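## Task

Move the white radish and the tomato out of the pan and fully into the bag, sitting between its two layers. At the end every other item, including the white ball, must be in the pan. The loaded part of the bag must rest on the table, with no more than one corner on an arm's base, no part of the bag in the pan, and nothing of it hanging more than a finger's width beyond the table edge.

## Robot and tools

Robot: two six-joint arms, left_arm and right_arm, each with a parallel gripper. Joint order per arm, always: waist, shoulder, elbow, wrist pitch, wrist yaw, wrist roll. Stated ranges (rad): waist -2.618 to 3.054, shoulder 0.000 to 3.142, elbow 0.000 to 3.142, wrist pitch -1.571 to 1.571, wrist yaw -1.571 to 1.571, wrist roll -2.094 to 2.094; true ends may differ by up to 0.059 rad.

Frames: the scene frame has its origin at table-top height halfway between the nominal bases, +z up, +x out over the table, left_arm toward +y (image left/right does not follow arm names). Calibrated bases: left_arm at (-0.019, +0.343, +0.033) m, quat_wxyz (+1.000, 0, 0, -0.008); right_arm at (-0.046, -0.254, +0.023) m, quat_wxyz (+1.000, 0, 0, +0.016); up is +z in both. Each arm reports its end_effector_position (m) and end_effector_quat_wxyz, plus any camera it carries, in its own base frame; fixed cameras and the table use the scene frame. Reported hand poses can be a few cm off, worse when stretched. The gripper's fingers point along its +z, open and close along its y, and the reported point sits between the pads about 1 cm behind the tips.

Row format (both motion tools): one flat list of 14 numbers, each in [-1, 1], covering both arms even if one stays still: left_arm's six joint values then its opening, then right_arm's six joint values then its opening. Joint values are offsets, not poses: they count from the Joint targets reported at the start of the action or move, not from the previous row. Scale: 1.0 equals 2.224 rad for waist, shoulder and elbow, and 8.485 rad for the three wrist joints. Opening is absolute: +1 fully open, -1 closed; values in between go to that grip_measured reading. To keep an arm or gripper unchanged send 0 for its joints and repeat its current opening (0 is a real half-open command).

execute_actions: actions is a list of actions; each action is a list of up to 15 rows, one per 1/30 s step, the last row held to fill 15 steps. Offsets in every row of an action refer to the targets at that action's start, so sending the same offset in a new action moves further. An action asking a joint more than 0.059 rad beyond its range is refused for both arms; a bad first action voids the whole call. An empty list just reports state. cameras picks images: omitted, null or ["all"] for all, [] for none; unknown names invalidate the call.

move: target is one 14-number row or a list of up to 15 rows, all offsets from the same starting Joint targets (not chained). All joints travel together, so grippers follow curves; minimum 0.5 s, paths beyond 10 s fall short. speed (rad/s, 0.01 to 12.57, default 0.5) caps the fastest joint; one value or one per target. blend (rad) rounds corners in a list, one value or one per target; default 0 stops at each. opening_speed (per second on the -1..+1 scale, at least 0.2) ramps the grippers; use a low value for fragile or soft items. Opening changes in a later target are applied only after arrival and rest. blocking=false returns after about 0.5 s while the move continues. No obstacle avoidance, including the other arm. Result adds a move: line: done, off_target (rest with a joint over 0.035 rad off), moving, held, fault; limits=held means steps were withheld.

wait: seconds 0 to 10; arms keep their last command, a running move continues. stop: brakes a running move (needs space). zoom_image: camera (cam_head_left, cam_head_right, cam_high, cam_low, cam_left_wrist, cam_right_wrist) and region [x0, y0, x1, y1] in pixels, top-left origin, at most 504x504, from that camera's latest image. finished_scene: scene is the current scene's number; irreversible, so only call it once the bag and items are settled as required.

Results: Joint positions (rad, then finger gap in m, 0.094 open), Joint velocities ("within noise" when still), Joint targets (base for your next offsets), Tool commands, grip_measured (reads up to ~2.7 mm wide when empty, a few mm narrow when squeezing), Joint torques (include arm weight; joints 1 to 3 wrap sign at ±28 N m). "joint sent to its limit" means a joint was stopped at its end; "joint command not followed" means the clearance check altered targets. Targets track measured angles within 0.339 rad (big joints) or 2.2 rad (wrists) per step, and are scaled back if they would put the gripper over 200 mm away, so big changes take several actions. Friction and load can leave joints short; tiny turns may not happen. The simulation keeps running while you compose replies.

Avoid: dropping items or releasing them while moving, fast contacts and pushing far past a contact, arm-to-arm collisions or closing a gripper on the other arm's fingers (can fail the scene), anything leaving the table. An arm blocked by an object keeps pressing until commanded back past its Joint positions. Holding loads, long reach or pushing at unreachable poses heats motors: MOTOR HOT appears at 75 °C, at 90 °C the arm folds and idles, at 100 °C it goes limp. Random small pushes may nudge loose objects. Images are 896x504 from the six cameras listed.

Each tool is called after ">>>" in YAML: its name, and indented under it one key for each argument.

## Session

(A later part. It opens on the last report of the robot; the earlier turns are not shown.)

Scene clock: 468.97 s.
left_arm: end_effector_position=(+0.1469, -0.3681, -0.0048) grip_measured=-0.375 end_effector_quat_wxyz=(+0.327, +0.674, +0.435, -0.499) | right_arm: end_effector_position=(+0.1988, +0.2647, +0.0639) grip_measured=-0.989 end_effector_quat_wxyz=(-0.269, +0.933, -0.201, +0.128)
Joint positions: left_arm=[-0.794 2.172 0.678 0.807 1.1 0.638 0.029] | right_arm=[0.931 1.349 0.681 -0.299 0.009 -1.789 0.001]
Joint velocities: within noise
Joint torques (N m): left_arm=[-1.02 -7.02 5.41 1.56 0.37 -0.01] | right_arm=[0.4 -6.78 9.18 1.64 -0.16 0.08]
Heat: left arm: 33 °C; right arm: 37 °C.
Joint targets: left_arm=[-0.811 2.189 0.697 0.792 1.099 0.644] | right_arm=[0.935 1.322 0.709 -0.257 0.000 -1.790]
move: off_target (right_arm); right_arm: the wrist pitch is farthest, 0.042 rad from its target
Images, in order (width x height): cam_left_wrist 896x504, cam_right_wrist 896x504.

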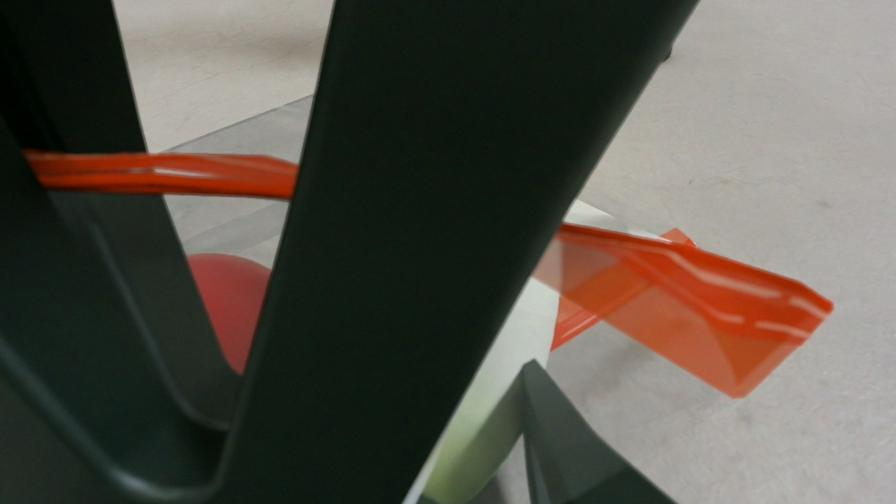

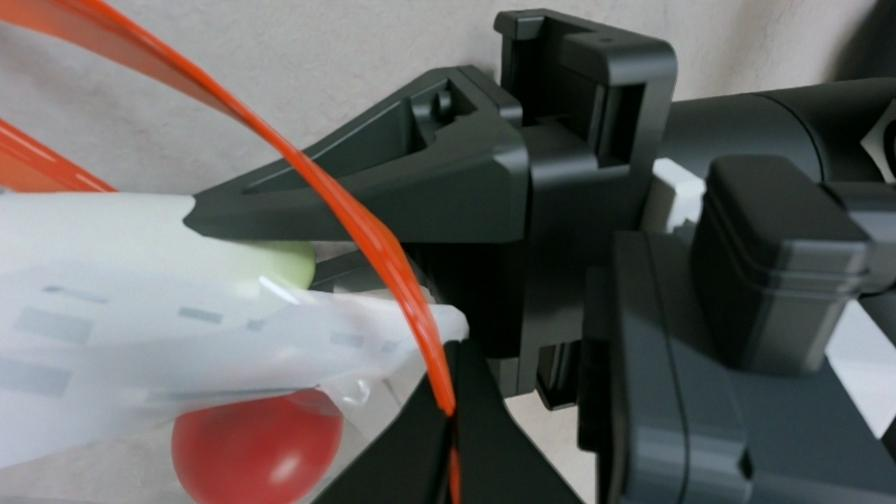

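>>> move:
  target: [0,0,0,0,0,0,-0.6,0,-0.035,0,0,0,0,-1]
  speed: 0.2
  cameras: ["cam_left_wrist","cam_right_wrist","cam_high"]

Scene clock: 470.10 s.
left_arm: end_effector_position=(+0.1457, -0.3695, -0.0022) grip_measured=-0.382 end_effector_quat_wxyz=(+0.327, +0.675, +0.428, -0.504) | right_arm: end_effector_position=(+0.1974, +0.2628, +0.0819) grip_measured=-0.989 end_effector_quat_wxyz=(-0.288, +0.927, -0.199, +0.136)
Joint positions: left_arm=[-0.796 2.172 0.684 0.807 1.113 0.638 0.029] | right_arm=[0.931 1.279 0.681 -0.325 0.009 -1.791 0.001]
Joint velocities: within noise
Joint torques (N m): left_arm=[-0.87 -7.04 4.81 1.54 0.24 0.01] | right_arm=[0.39 -7.04 9.39 1.97 -0.16 0.1]
Heat: left arm: 33 °C; right arm: 37 °C.
Joint targets: left_arm=[-0.811 2.189 0.697 0.792 1.099 0.644] | right_arm=[0.935 1.245 0.709 -0.257 0.000 -1.790]
move: off_target (right_arm); right_arm: the wrist pitch is farthest, 0.068 rad from its target
Images, in order (width x height): cam_high 896x504, cam_left_wrist 896x504, cam_right_wrist 896x504.

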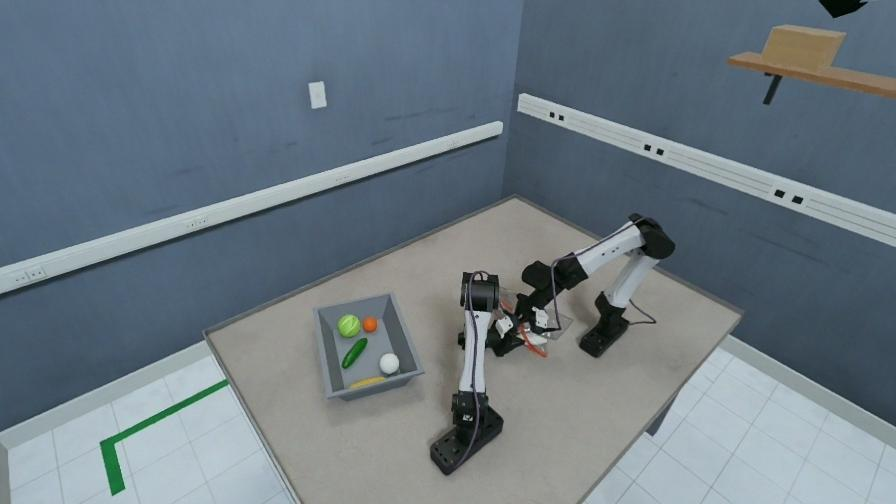

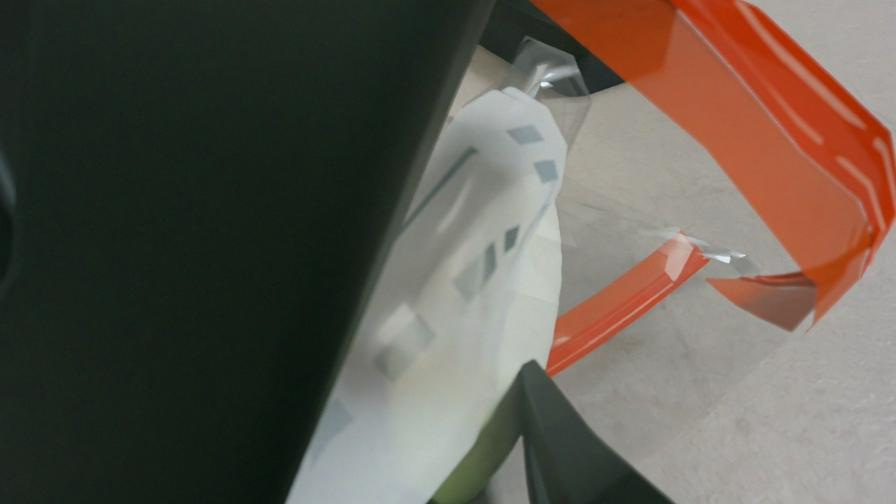

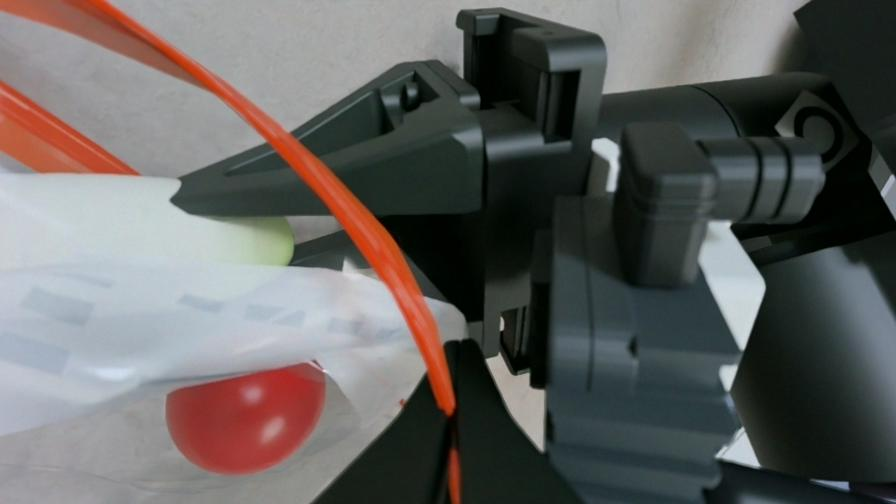

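>>> move:
  target: [0.0764,-0.0436,-0.0994,0.0146,0,0,-0.6,0,0,0,0,0,0,-1]
  speed: 0.2
  cameras: ["cam_left_wrist","cam_right_wrist","cam_high"]

Scene clock: 471.90 s.
left_arm: end_effector_position=(+0.1584, -0.3131, -0.0066) grip_measured=-0.383 end_effector_quat_wxyz=(+0.351, +0.639, +0.486, -0.482) | right_arm: end_effector_position=(+0.2031, +0.2704, +0.0921) grip_measured=-0.989 end_effector_quat_wxyz=(-0.312, +0.918, -0.197, +0.148)
Joint positions: left_arm=[-0.647 2.113 0.484 0.916 1.114 0.638 0.029] | right_arm=[0.931 1.27 0.681 -0.276 0.009 -1.791 0.001]
Joint velocities: within noise
Joint torques (N m): left_arm=[0.72 -8.8 1.87 1.69 0.25 0.01] | right_arm=[0.4 -6.31 9.47 1.55 -0.16 0.1]
Heat: left arm: 33 °C; right arm: 37 °C.
Joint targets: left_arm=[-0.641 2.092 0.476 0.916 1.099 0.644] | right_arm=[0.935 1.245 0.709 -0.257 0.000 -1.790]
move: done
Images, in order (width x height): cam_high 896x504, cam_left_wrist 896x504, cam_right_wrist 896x504.

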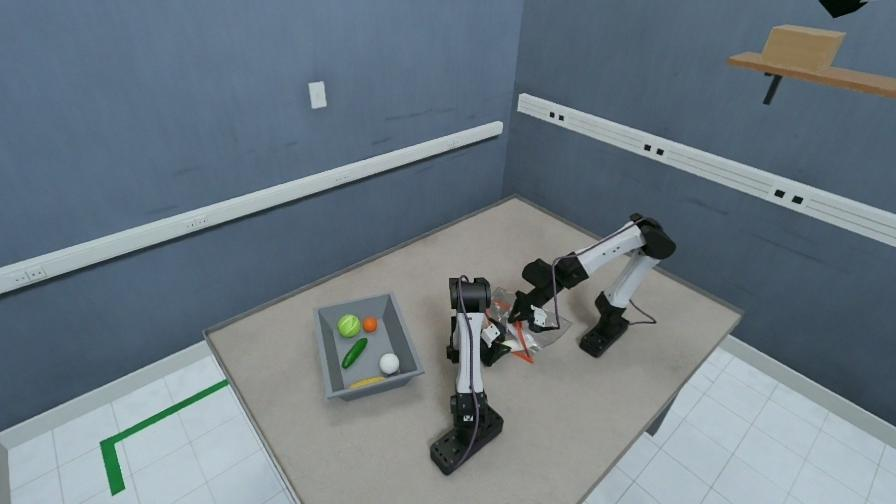

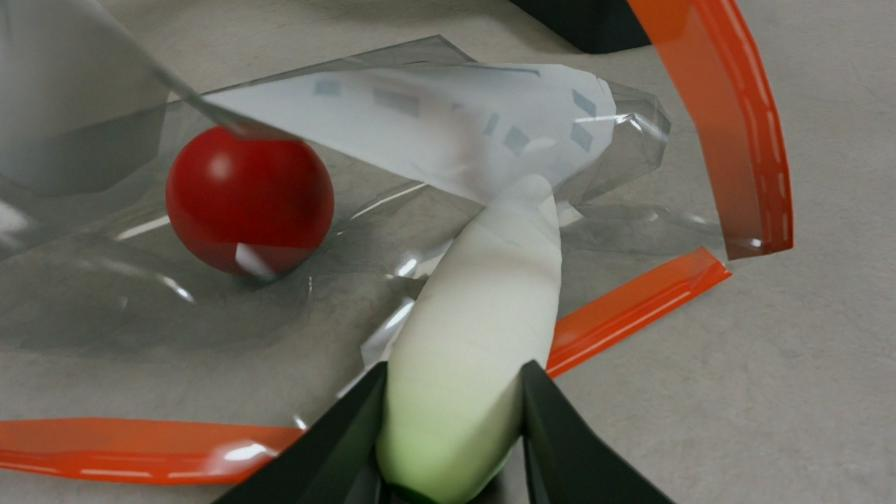

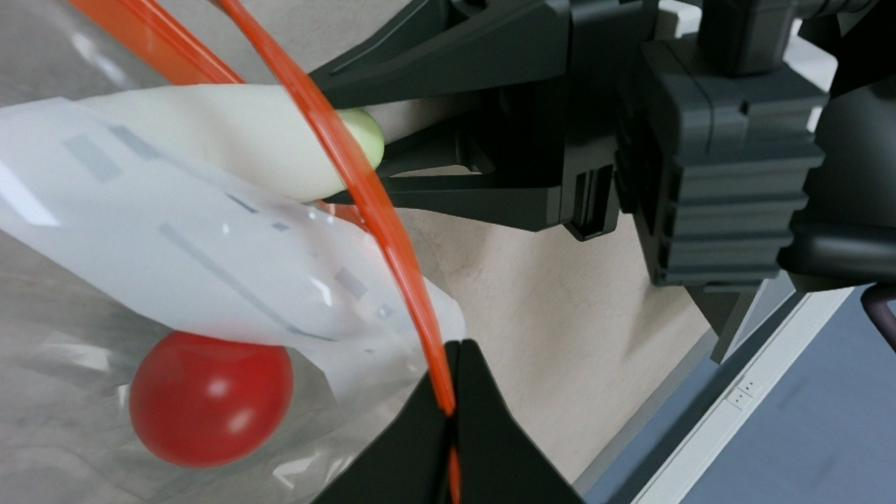

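>>> move:
  target: [0,0,0,0,0,0,-0.6,-0.0465,-0.0552,-0.0433,-0.0157,0,0,-1]
  speed: 0.2
  cameras: ["cam_left_wrist","cam_right_wrist"]

Scene clock: 473.57 s.
left_arm: end_effector_position=(+0.1583, -0.3130, -0.0066) grip_measured=-0.383 end_effector_quat_wxyz=(+0.351, +0.639, +0.486, -0.482) | right_arm: end_effector_position=(+0.2030, +0.2236, +0.0874) grip_measured=-0.989 end_effector_quat_wxyz=(-0.284, +0.916, -0.241, +0.151)
Joint positions: left_arm=[-0.647 2.113 0.484 0.916 1.114 0.638 0.029] | right_arm=[0.838 1.143 0.617 -0.391 0.008 -1.791 0.001]
Joint velocities: within noise
Joint torques (N m): left_arm=[0.72 -8.84 1.87 1.69 0.25 0] | right_arm=[-0.61 -4.89 6.49 1.34 -0.15 0.1]
Heat: left arm: 34 °C; right arm: 37 °C.
Joint targets: left_arm=[-0.641 2.092 0.476 0.916 1.099 0.644] | right_arm=[0.832 1.122 0.613 -0.390 0.000 -1.790]
move: done
Images, in order (width x height): cam_left_wrist 896x504, cam_right_wrist 896x504.

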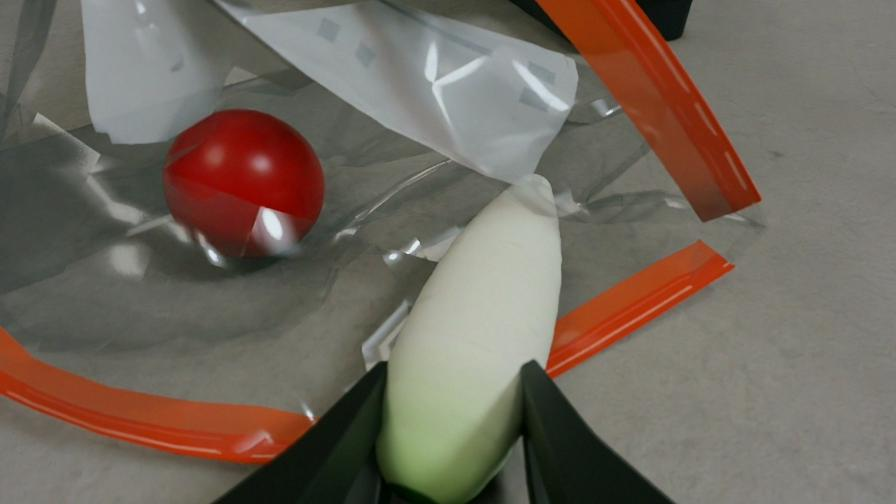

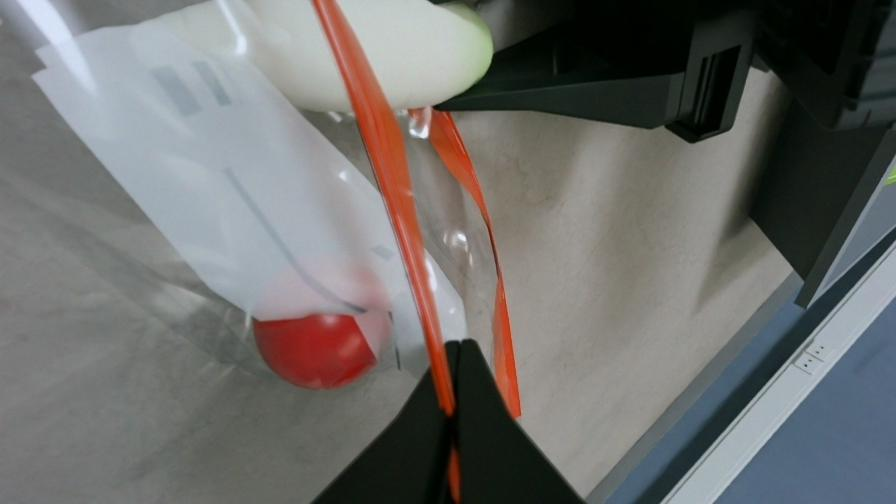

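>>> move:
  target: [0,0,0,0,0,0,0.15,0,0,0,0,0,0,-1]
  opening_speed: 1
  cameras: ["cam_left_wrist","cam_right_wrist"]

Scene clock: 475.07 s.
left_arm: end_effector_position=(+0.1582, -0.3130, -0.0066) grip_measured=+0.148 end_effector_quat_wxyz=(+0.351, +0.639, +0.486, -0.482) | right_arm: end_effector_position=(+0.2029, +0.2235, +0.0873) grip_measured=-0.989 end_effector_quat_wxyz=(-0.283, +0.916, -0.241, +0.151)
Joint positions: left_arm=[-0.647 2.113 0.483 0.916 1.114 0.638 0.054] | right_arm=[0.838 1.143 0.617 -0.392 0.008 -1.791 0.001]
Joint velocities: within noise
Joint torques (N m): left_arm=[0.69 -8.85 1.92 1.68 0.24 0.01] | right_arm=[-0.57 -4.88 6.48 1.32 -0.16 0.1]
Heat: left arm: 34 °C; right arm: 37 °C.
Joint targets: left_arm=[-0.641 2.092 0.476 0.916 1.099 0.644] | right_arm=[0.832 1.122 0.613 -0.390 0.000 -1.790]
move: done
Images, in order (width x height): cam_left_wrist 896x504, cam_right_wrist 896x504.

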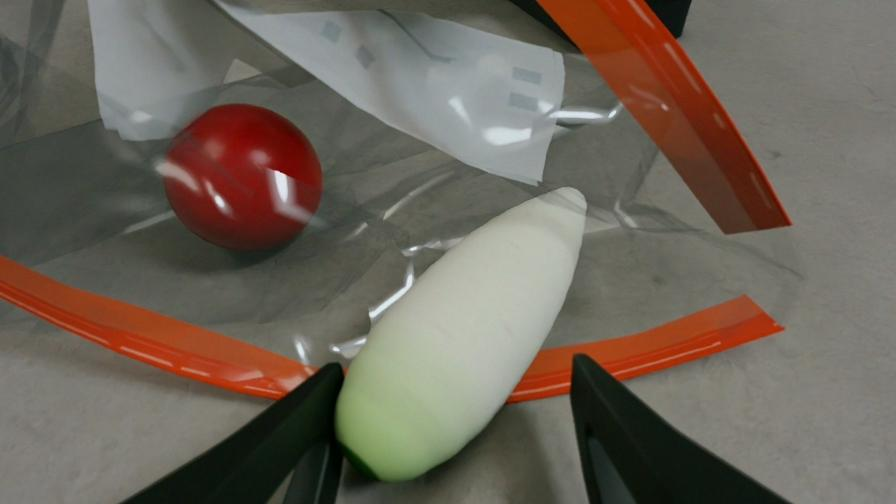

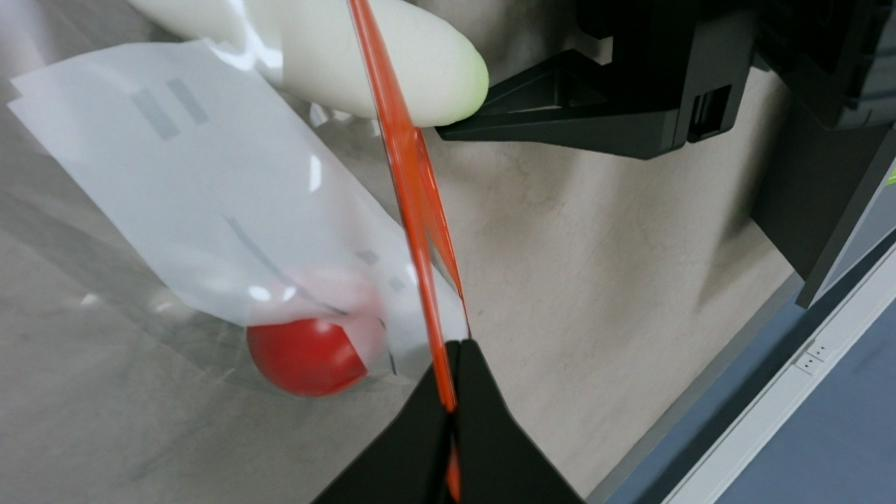

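>>> move:
  target:
    - [0,-0.0135,0,0,0,0,0.15,0,0,0,0,0,0,-1]
    - [0,-0.0135,0,0,0,0,-0.6,0,0,0,0,0,0,-1]
  opening_speed: 0.7
  speed: 0.2
  cameras: ["cam_left_wrist","cam_right_wrist"]

Scene clock: 477.30 s.
left_arm: end_effector_position=(+0.1608, -0.3149, +0.0019) grip_measured=-0.595 end_effector_quat_wxyz=(+0.362, +0.641, +0.478, -0.479) | right_arm: end_effector_position=(+0.2029, +0.2234, +0.0873) grip_measured=-0.989 end_effector_quat_wxyz=(-0.283, +0.916, -0.241, +0.150)
Joint positions: left_arm=[-0.647 2.085 0.483 0.917 1.114 0.638 0.019] | right_arm=[0.838 1.143 0.617 -0.392 0.008 -1.791 0.001]
Joint velocities: within noise
Joint torques (N m): left_arm=[0.76 -8.83 2.18 1.7 0.23 0.01] | right_arm=[-0.59 -4.89 6.48 1.32 -0.15 0.09]
Heat: left arm: 34 °C; right arm: 37 °C.
Joint targets: left_arm=[-0.641 2.062 0.476 0.916 1.099 0.644] | right_arm=[0.832 1.122 0.613 -0.390 0.000 -1.790]
move: done
Images, in order (width x height): cam_left_wrist 896x504, cam_right_wrist 896x504.

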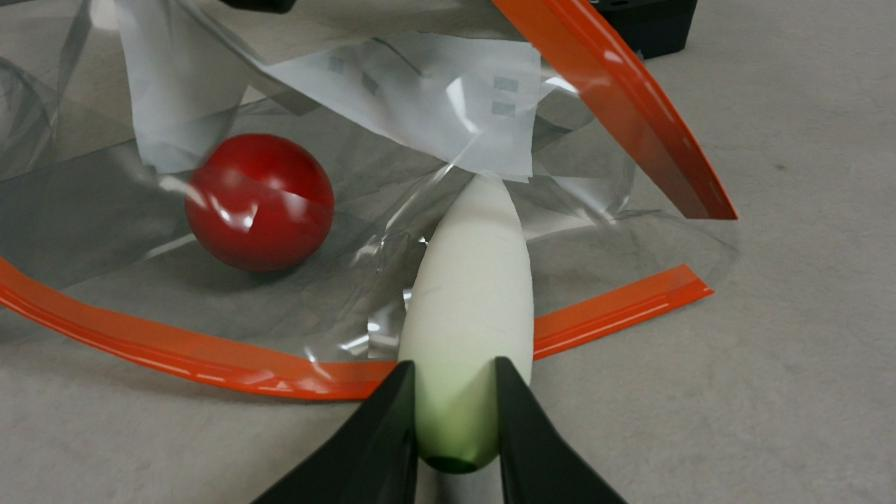

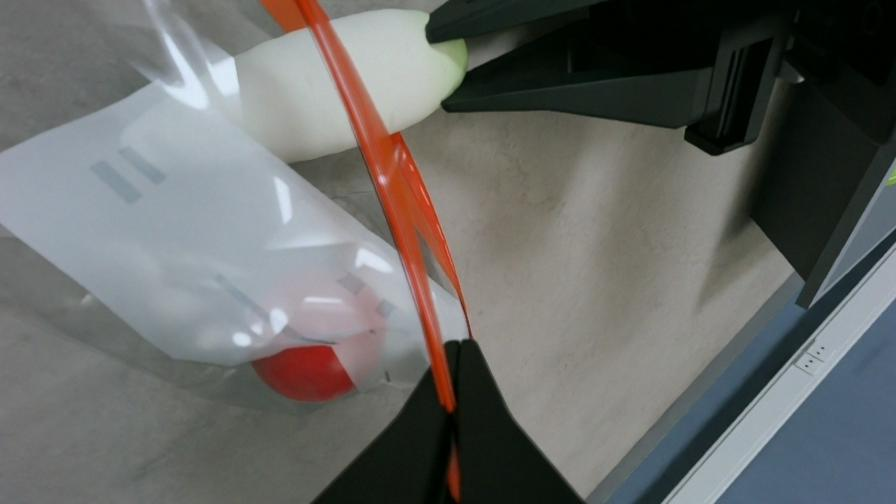

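>>> move:
  target:
    - [0,0,0,0,0,0,0.0,0,0,0,0,0,0,-1]
    - [-0.0187,0.0118,0.0239,-0.0032,0,0,0.0,0,0,0,0,0,0,-1]
    - [-0.0187,0.0118,0.0239,-0.0032,0,0,-0.7,0,0,0,0,0,0,-1]
  opening_speed: 0.8
  speed: 0.2
  cameras: ["cam_left_wrist","cam_right_wrist"]

Scene clock: 480.60 s.
left_arm: end_effector_position=(+0.1620, -0.3279, +0.0094) grip_measured=-0.697 end_effector_quat_wxyz=(+0.370, +0.651, +0.456, -0.481) | right_arm: end_effector_position=(+0.2029, +0.2234, +0.0873) grip_measured=-0.989 end_effector_quat_wxyz=(-0.283, +0.916, -0.241, +0.150)
Joint positions: left_arm=[-0.676 2.085 0.523 0.918 1.117 0.638 0.014] | right_arm=[0.838 1.143 0.617 -0.392 0.008 -1.791 0.001]
Joint velocities: within noise
Joint torques (N m): left_arm=[-0.31 -7.08 3.71 1.44 0.19 0.01] | right_arm=[-0.61 -4.89 6.48 1.32 -0.15 0.1]
Heat: left arm: 34 °C; right arm: 37 °C.
Joint targets: left_arm=[-0.682 2.088 0.529 0.889 1.099 0.644] | right_arm=[0.832 1.122 0.613 -0.390 0.000 -1.790]
move: done
Images, in order (width x height): cam_left_wrist 896x504, cam_right_wrist 896x504.

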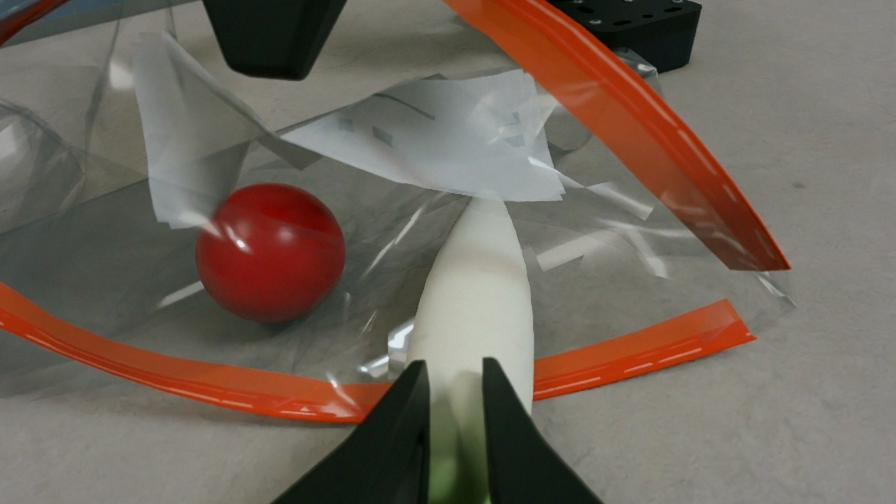

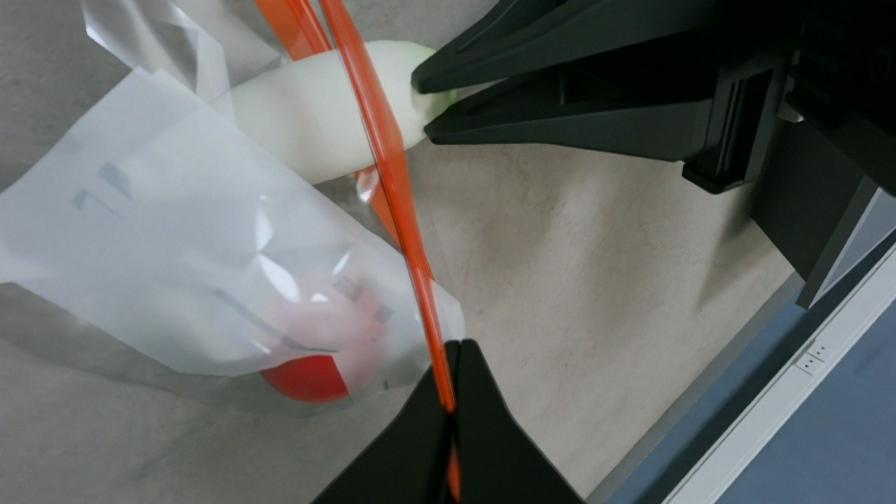

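>>> move:
  target:
    - [0,0,0,0,0,0,0.0,0,0,0,0,0,0,-1]
    - [-0.012,0.0255,0.0140,-0.003,0,0,0.0,0,0,0,0,0,0,-1]
    - [-0.012,0.0255,0.0140,-0.003,0,0,-0.7,0,0,0,0,0,0,-1]
  opening_speed: 0.8
  speed: 0.2
  cameras: ["cam_left_wrist","cam_right_wrist"]

Scene clock: 483.83 s.
left_arm: end_effector_position=(+0.1532, -0.3320, -0.0045) grip_measured=-0.399 end_effector_quat_wxyz=(+0.342, +0.653, +0.464, -0.492) | right_arm: end_effector_position=(+0.2029, +0.2234, +0.0873) grip_measured=-0.989 end_effector_quat_wxyz=(-0.283, +0.916, -0.241, +0.150)
Joint positions: left_arm=[-0.703 2.128 0.547 0.879 1.116 0.638 0.028] | right_arm=[0.838 1.143 0.617 -0.392 0.008 -1.791 0.001]
Joint velocities: within noise
Joint torques (N m): left_arm=[-0.28 -6.24 4.23 1.53 0.22 0.01] | right_arm=[-0.59 -4.88 6.48 1.32 -0.15 0.1]
Heat: left arm: 34 °C; right arm: 36 °C.
Joint targets: left_arm=[-0.709 2.145 0.560 0.864 1.099 0.644] | right_arm=[0.832 1.122 0.613 -0.390 0.000 -1.790]
move: done
Images, in order (width x height): cam_left_wrist 896x504, cam_right_wrist 896x504.

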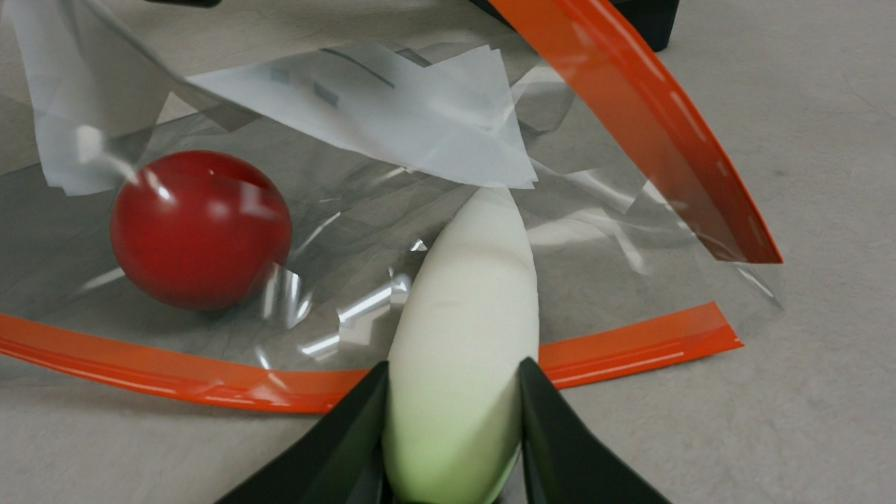

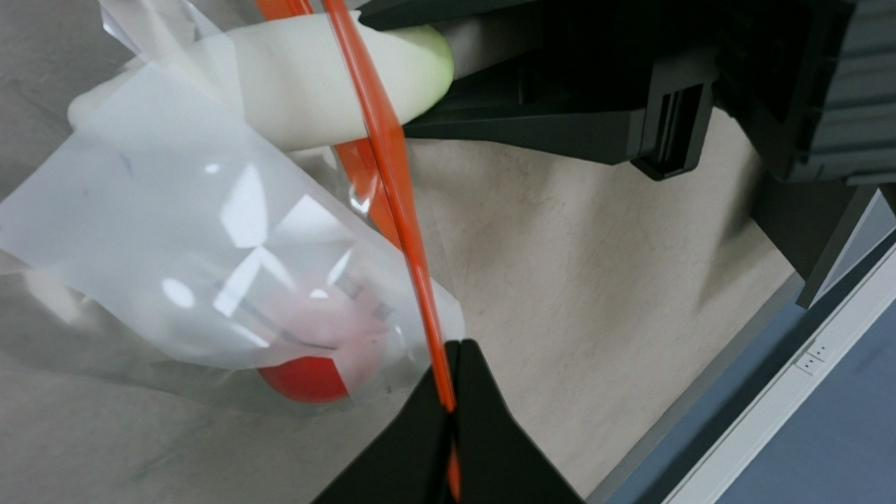

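>>> move:
  target: [0,-0.0315,0,0,0,0,-0.7,-0.0326,-0.0595,0.0081,-0.0178,0,0,-1]
  speed: 0.2
  cameras: ["cam_left_wrist","cam_right_wrist"]

Scene clock: 485.77 s.
left_arm: end_effector_position=(+0.1555, -0.3340, +0.0041) grip_measured=-0.402 end_effector_quat_wxyz=(+0.352, +0.655, +0.457, -0.489) | right_arm: end_effector_position=(+0.1992, +0.1895, +0.1021) grip_measured=-0.989 end_effector_quat_wxyz=(-0.273, +0.908, -0.275, +0.158)
Joint positions: left_arm=[-0.703 2.1 0.547 0.877 1.116 0.638 0.028] | right_arm=[0.765 1.005 0.617 -0.542 0.008 -1.791 0.001]
Joint velocities: within noise
Joint torques (N m): left_arm=[-0.31 -9.46 4.44 1.57 0.21 0.01] | right_arm=[-0.57 -3.48 8.32 1.28 -0.15 0.1]
Heat: left arm: 34 °C; right arm: 36 °C.
Joint targets: left_arm=[-0.709 2.075 0.560 0.864 1.100 0.644] | right_arm=[0.759 0.989 0.631 -0.541 0.000 -1.790]
move: done
Images, in order (width x height): cam_left_wrist 896x504, cam_right_wrist 896x504.

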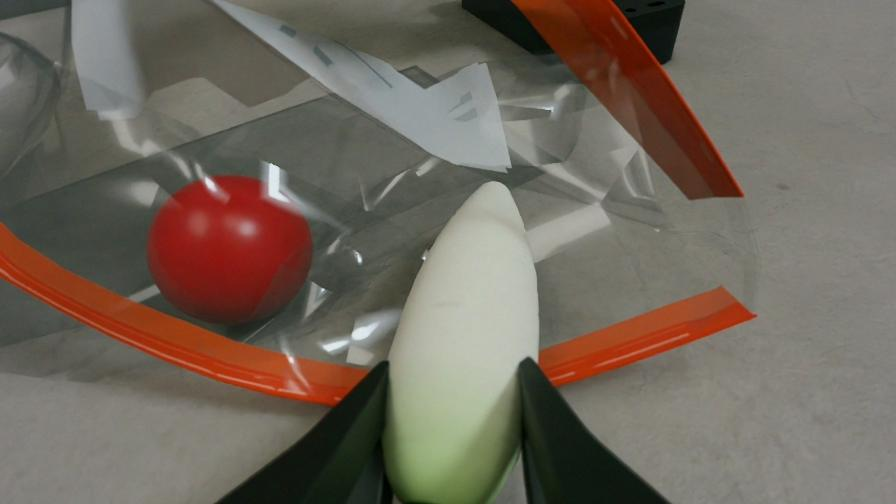

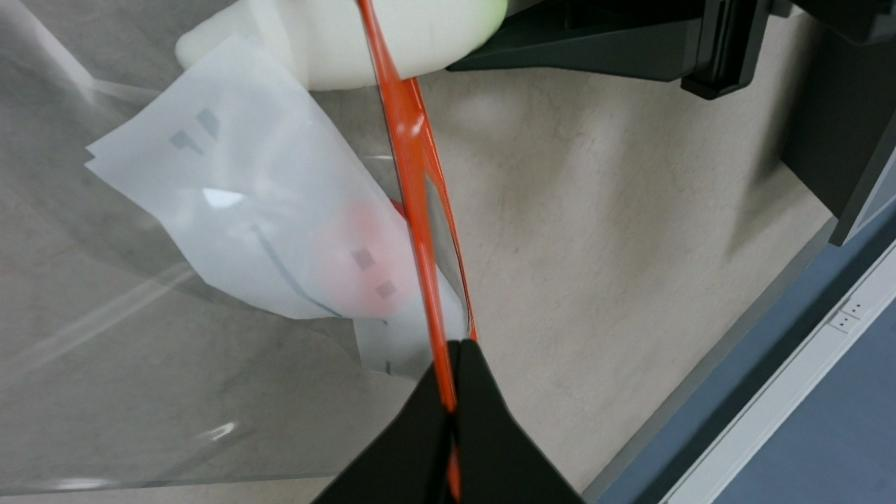

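>>> move:
  target:
    - [0,-0.0225,0,0,0,0,-0.7,0,0,0,0,0,0,-1]
    - [-0.047,-0.0235,0.0449,-0.0163,-0.0146,-0.0047,-0.7,0,0,0,0,0,0,-1]
  speed: 0.2
  cameras: ["cam_left_wrist","cam_right_wrist"]

Scene clock: 487.57 s.
left_arm: end_effector_position=(+0.1541, -0.3701, +0.0135) grip_measured=-0.402 end_effector_quat_wxyz=(+0.343, +0.675, +0.461, -0.463) | right_arm: end_effector_position=(+0.1990, +0.1893, +0.1019) grip_measured=-0.989 end_effector_quat_wxyz=(-0.272, +0.909, -0.275, +0.157)
Joint positions: left_arm=[-0.809 2.048 0.646 0.74 0.992 0.617 0.028] | right_arm=[0.765 1.005 0.617 -0.543 0.008 -1.791 0.001]
Joint velocities: within noise
Joint torques (N m): left_arm=[-0.17 -9.92 5.57 1.63 0.16 -0.14] | right_arm=[-0.55 -3.48 8.32 1.3 -0.15 0.1]
Heat: left arm: 34 °C; right arm: 36 °C.
Joint targets: left_arm=[-0.814 2.023 0.660 0.725 0.976 0.604] | right_arm=[0.759 0.989 0.631 -0.541 0.000 -1.790]
move: done
Images, in order (width x height): cam_left_wrist 896x504, cam_right_wrist 896x504.

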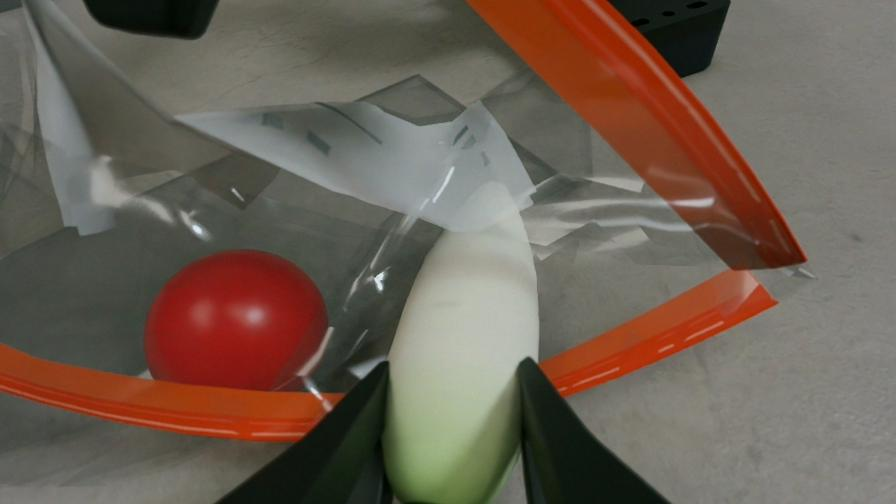

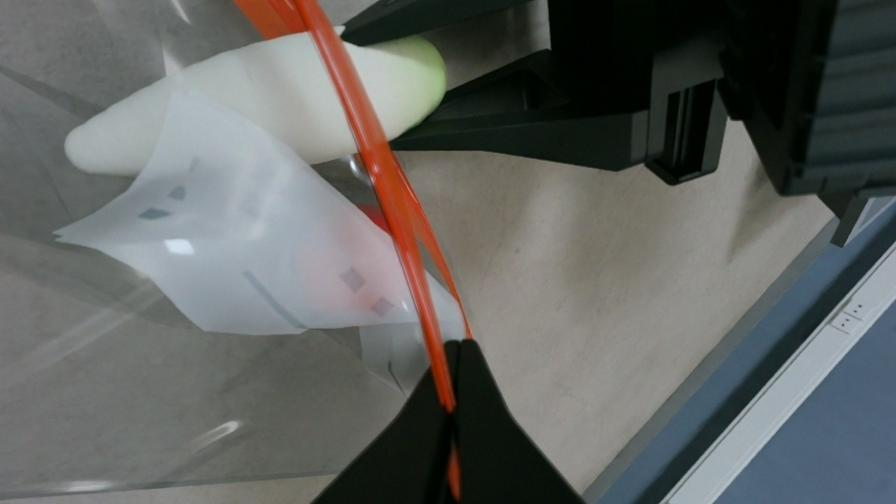

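>>> move:
  target: [0,-0.055,0,0,0,0,-0.7,0,0,0,0,0,0,-1]
  speed: 0.2
  cameras: ["cam_left_wrist","cam_right_wrist"]

Scene clock: 488.73 s.
left_arm: end_effector_position=(+0.1608, -0.3768, +0.0570) grip_measured=-0.402 end_effector_quat_wxyz=(+0.391, +0.678, +0.427, -0.454) | right_arm: end_effector_position=(+0.1990, +0.1893, +0.1019) grip_measured=-0.989 end_effector_quat_wxyz=(-0.272, +0.909, -0.275, +0.157)
Joint positions: left_arm=[-0.809 1.924 0.646 0.735 0.991 0.616 0.028] | right_arm=[0.765 1.005 0.617 -0.543 0.008 -1.791 0.001]
Joint velocities: within noise
Joint torques (N m): left_arm=[-0.18 -9.47 6.41 1.79 0.14 -0.17] | right_arm=[-0.54 -3.45 8.32 1.3 -0.15 0.1]
Heat: left arm: 34 °C; right arm: 36 °C.
Joint targets: left_arm=[-0.814 1.900 0.660 0.725 0.976 0.604] | right_arm=[0.759 0.989 0.631 -0.541 0.000 -1.790]
move: done
Images, in order (width x height): cam_left_wrist 896x504, cam_right_wrist 896x504.

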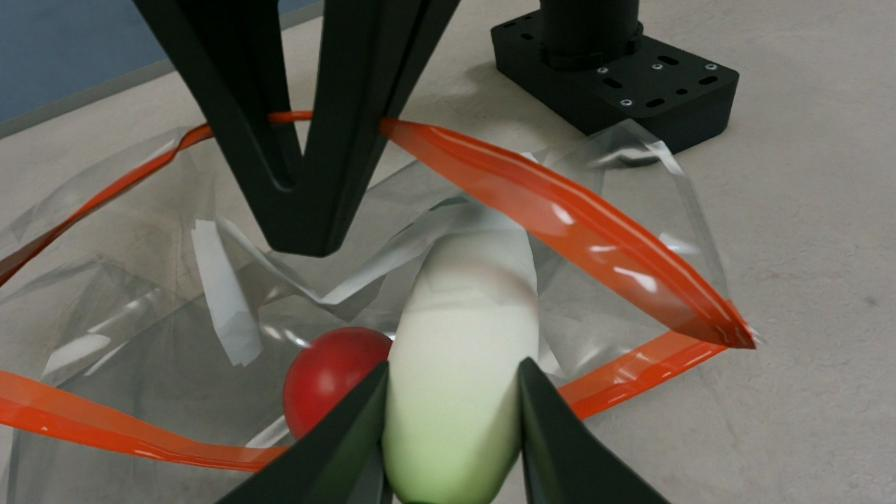

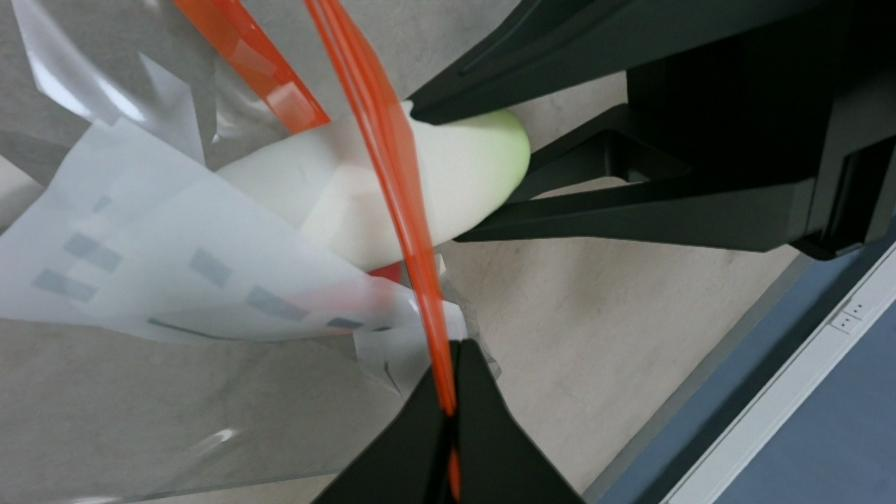

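>>> move:
  target:
    - [0,0,0,0,0,0,-0.7,0,-0.0225,0,0,0,0,-1]
    - [-0.0319,0.0261,0.0467,-0.0163,-0.0075,-0.0024,-0.7,0,-0.0225,0,0,0,0,-1]
  speed: 0.2
  cameras: ["cam_left_wrist","cam_right_wrist"]

Scene clock: 490.80 s.
left_arm: end_effector_position=(+0.1544, -0.4019, +0.0549) grip_measured=-0.402 end_effector_quat_wxyz=(+0.360, +0.687, +0.443, -0.450) | right_arm: end_effector_position=(+0.1990, +0.1893, +0.1149) grip_measured=-0.989 end_effector_quat_wxyz=(-0.293, +0.901, -0.273, +0.169)
Joint positions: left_arm=[-0.879 1.941 0.746 0.602 0.928 0.596 0.028] | right_arm=[0.765 0.953 0.617 -0.545 0.008 -1.791 0.001]
Joint velocities: within noise
Joint torques (N m): left_arm=[-0.2 -6.78 7.28 1.77 0.13 -0.17] | right_arm=[-0.58 -3 8.43 1.38 -0.15 0.1]
Heat: left arm: 34 °C; right arm: 36 °C.
Joint targets: left_arm=[-0.884 1.958 0.764 0.587 0.912 0.584] | right_arm=[0.759 0.940 0.631 -0.541 0.000 -1.790]
move: done
Images, in order (width x height): cam_left_wrist 896x504, cam_right_wrist 896x504.

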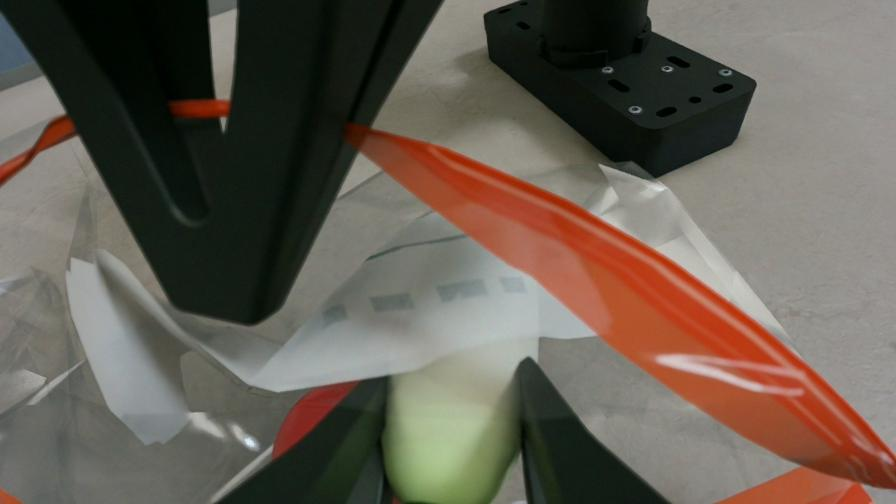

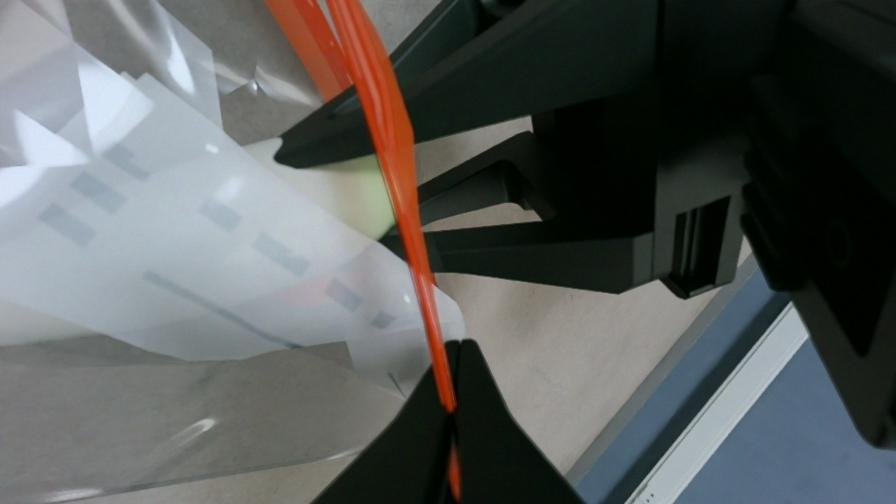

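>>> move:
  target:
    - [0,0,0,0,0,0,-0.7,0,-0.03,0,0,0,0,-1]
    - [-0.0318,0.0321,0.0466,-0.0163,-0.0074,-0.0023,-0.7,0,-0.03,0,0,0,0,-1]
  speed: 0.2
  cameras: ["cam_left_wrist","cam_right_wrist"]

Scene clock: 492.93 s.
left_arm: end_effector_position=(+0.1414, -0.4225, +0.0342) grip_measured=-0.402 end_effector_quat_wxyz=(+0.308, +0.697, +0.466, -0.449) | right_arm: end_effector_position=(+0.1961, +0.1849, +0.1282) grip_measured=-0.989 end_effector_quat_wxyz=(-0.310, +0.893, -0.273, +0.181)
Joint positions: left_arm=[-0.946 2.009 0.847 0.468 0.88 0.582 0.028] | right_arm=[0.762 0.884 0.617 -0.569 0.01 -1.791 0.001]
Joint velocities: within noise
Joint torques (N m): left_arm=[-0.5 -7.17 7.65 1.65 0.05 -0.21] | right_arm=[-0.25 -2.45 8.5 1.68 -0.17 0.1]
Heat: left arm: 34 °C; right arm: 35 °C.
Joint targets: left_arm=[-0.955 2.030 0.868 0.449 0.849 0.564] | right_arm=[0.759 0.873 0.631 -0.541 0.000 -1.790]
move: done
Images, in order (width x height): cam_left_wrist 896x504, cam_right_wrist 896x504.

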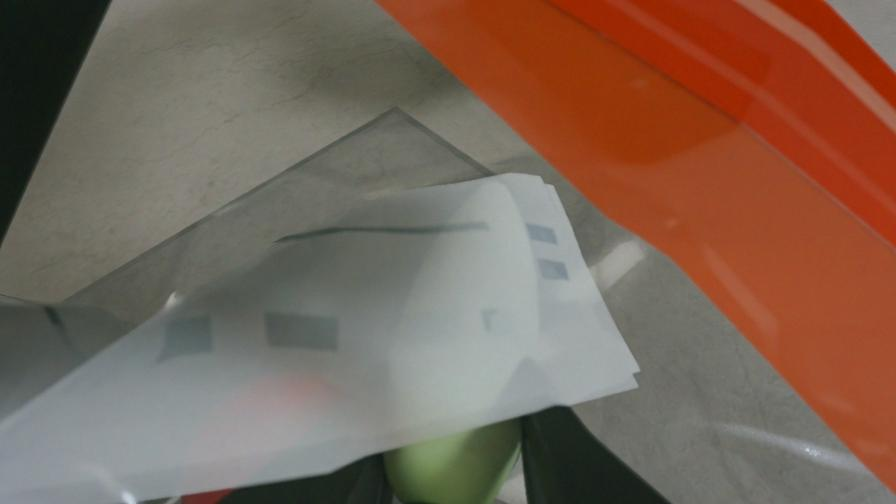

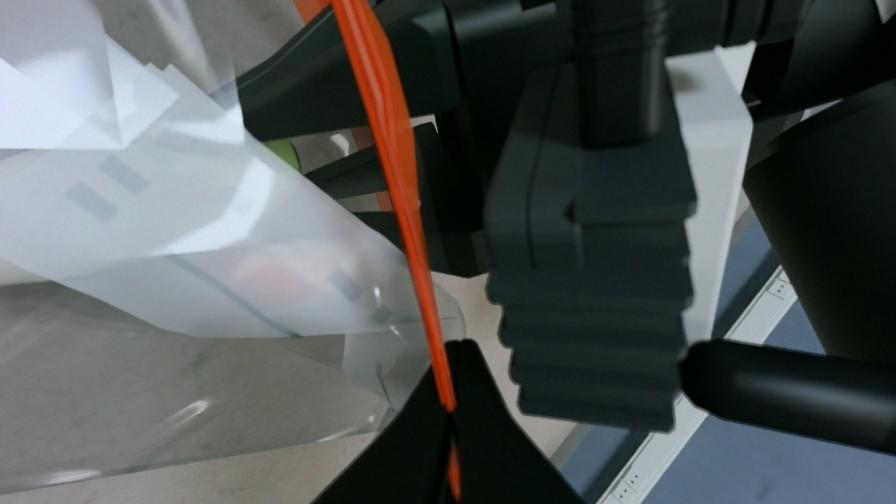

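>>> move:
  target: [0.004,0.038,-0.004,0,0,0,-0.7,0,0,0,0,0,0,-1]
  speed: 0.15
  cameras: ["cam_left_wrist","cam_right_wrist"]

Scene clock: 494.53 s.
left_arm: end_effector_position=(+0.1379, -0.4165, +0.0022) grip_measured=-0.402 end_effector_quat_wxyz=(+0.275, +0.696, +0.490, -0.448) | right_arm: end_effector_position=(+0.1965, +0.1844, +0.1282) grip_measured=-0.989 end_effector_quat_wxyz=(-0.309, +0.893, -0.273, +0.182)
Joint positions: left_arm=[-0.946 2.087 0.847 0.467 0.874 0.579 0.028] | right_arm=[0.762 0.884 0.617 -0.569 0.014 -1.791 0.001]
Joint velocities: within noise
Joint torques (N m): left_arm=[0.2 -6.83 6.32 1.55 0.12 -0.18] | right_arm=[-0.25 -2.47 8.5 1.67 -0.19 0.11]
Heat: left arm: 34 °C; right arm: 35 °C.
Joint targets: left_arm=[-0.946 2.114 0.859 0.449 0.849 0.564] | right_arm=[0.759 0.873 0.631 -0.541 0.000 -1.790]
move: done
Images, in order (width x height): cam_left_wrist 896x504, cam_right_wrist 896x504.

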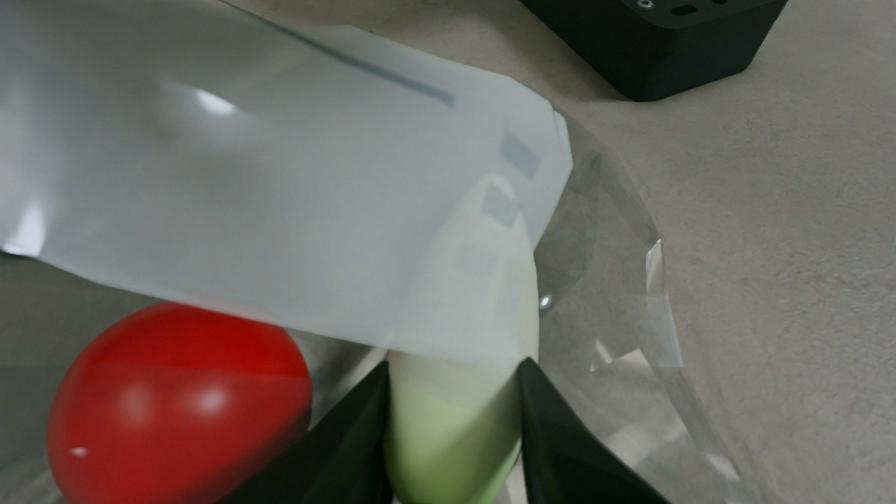

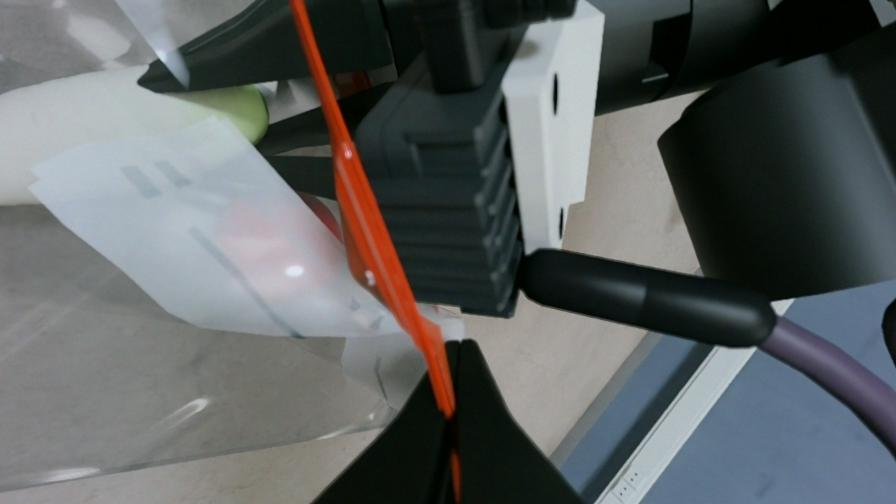

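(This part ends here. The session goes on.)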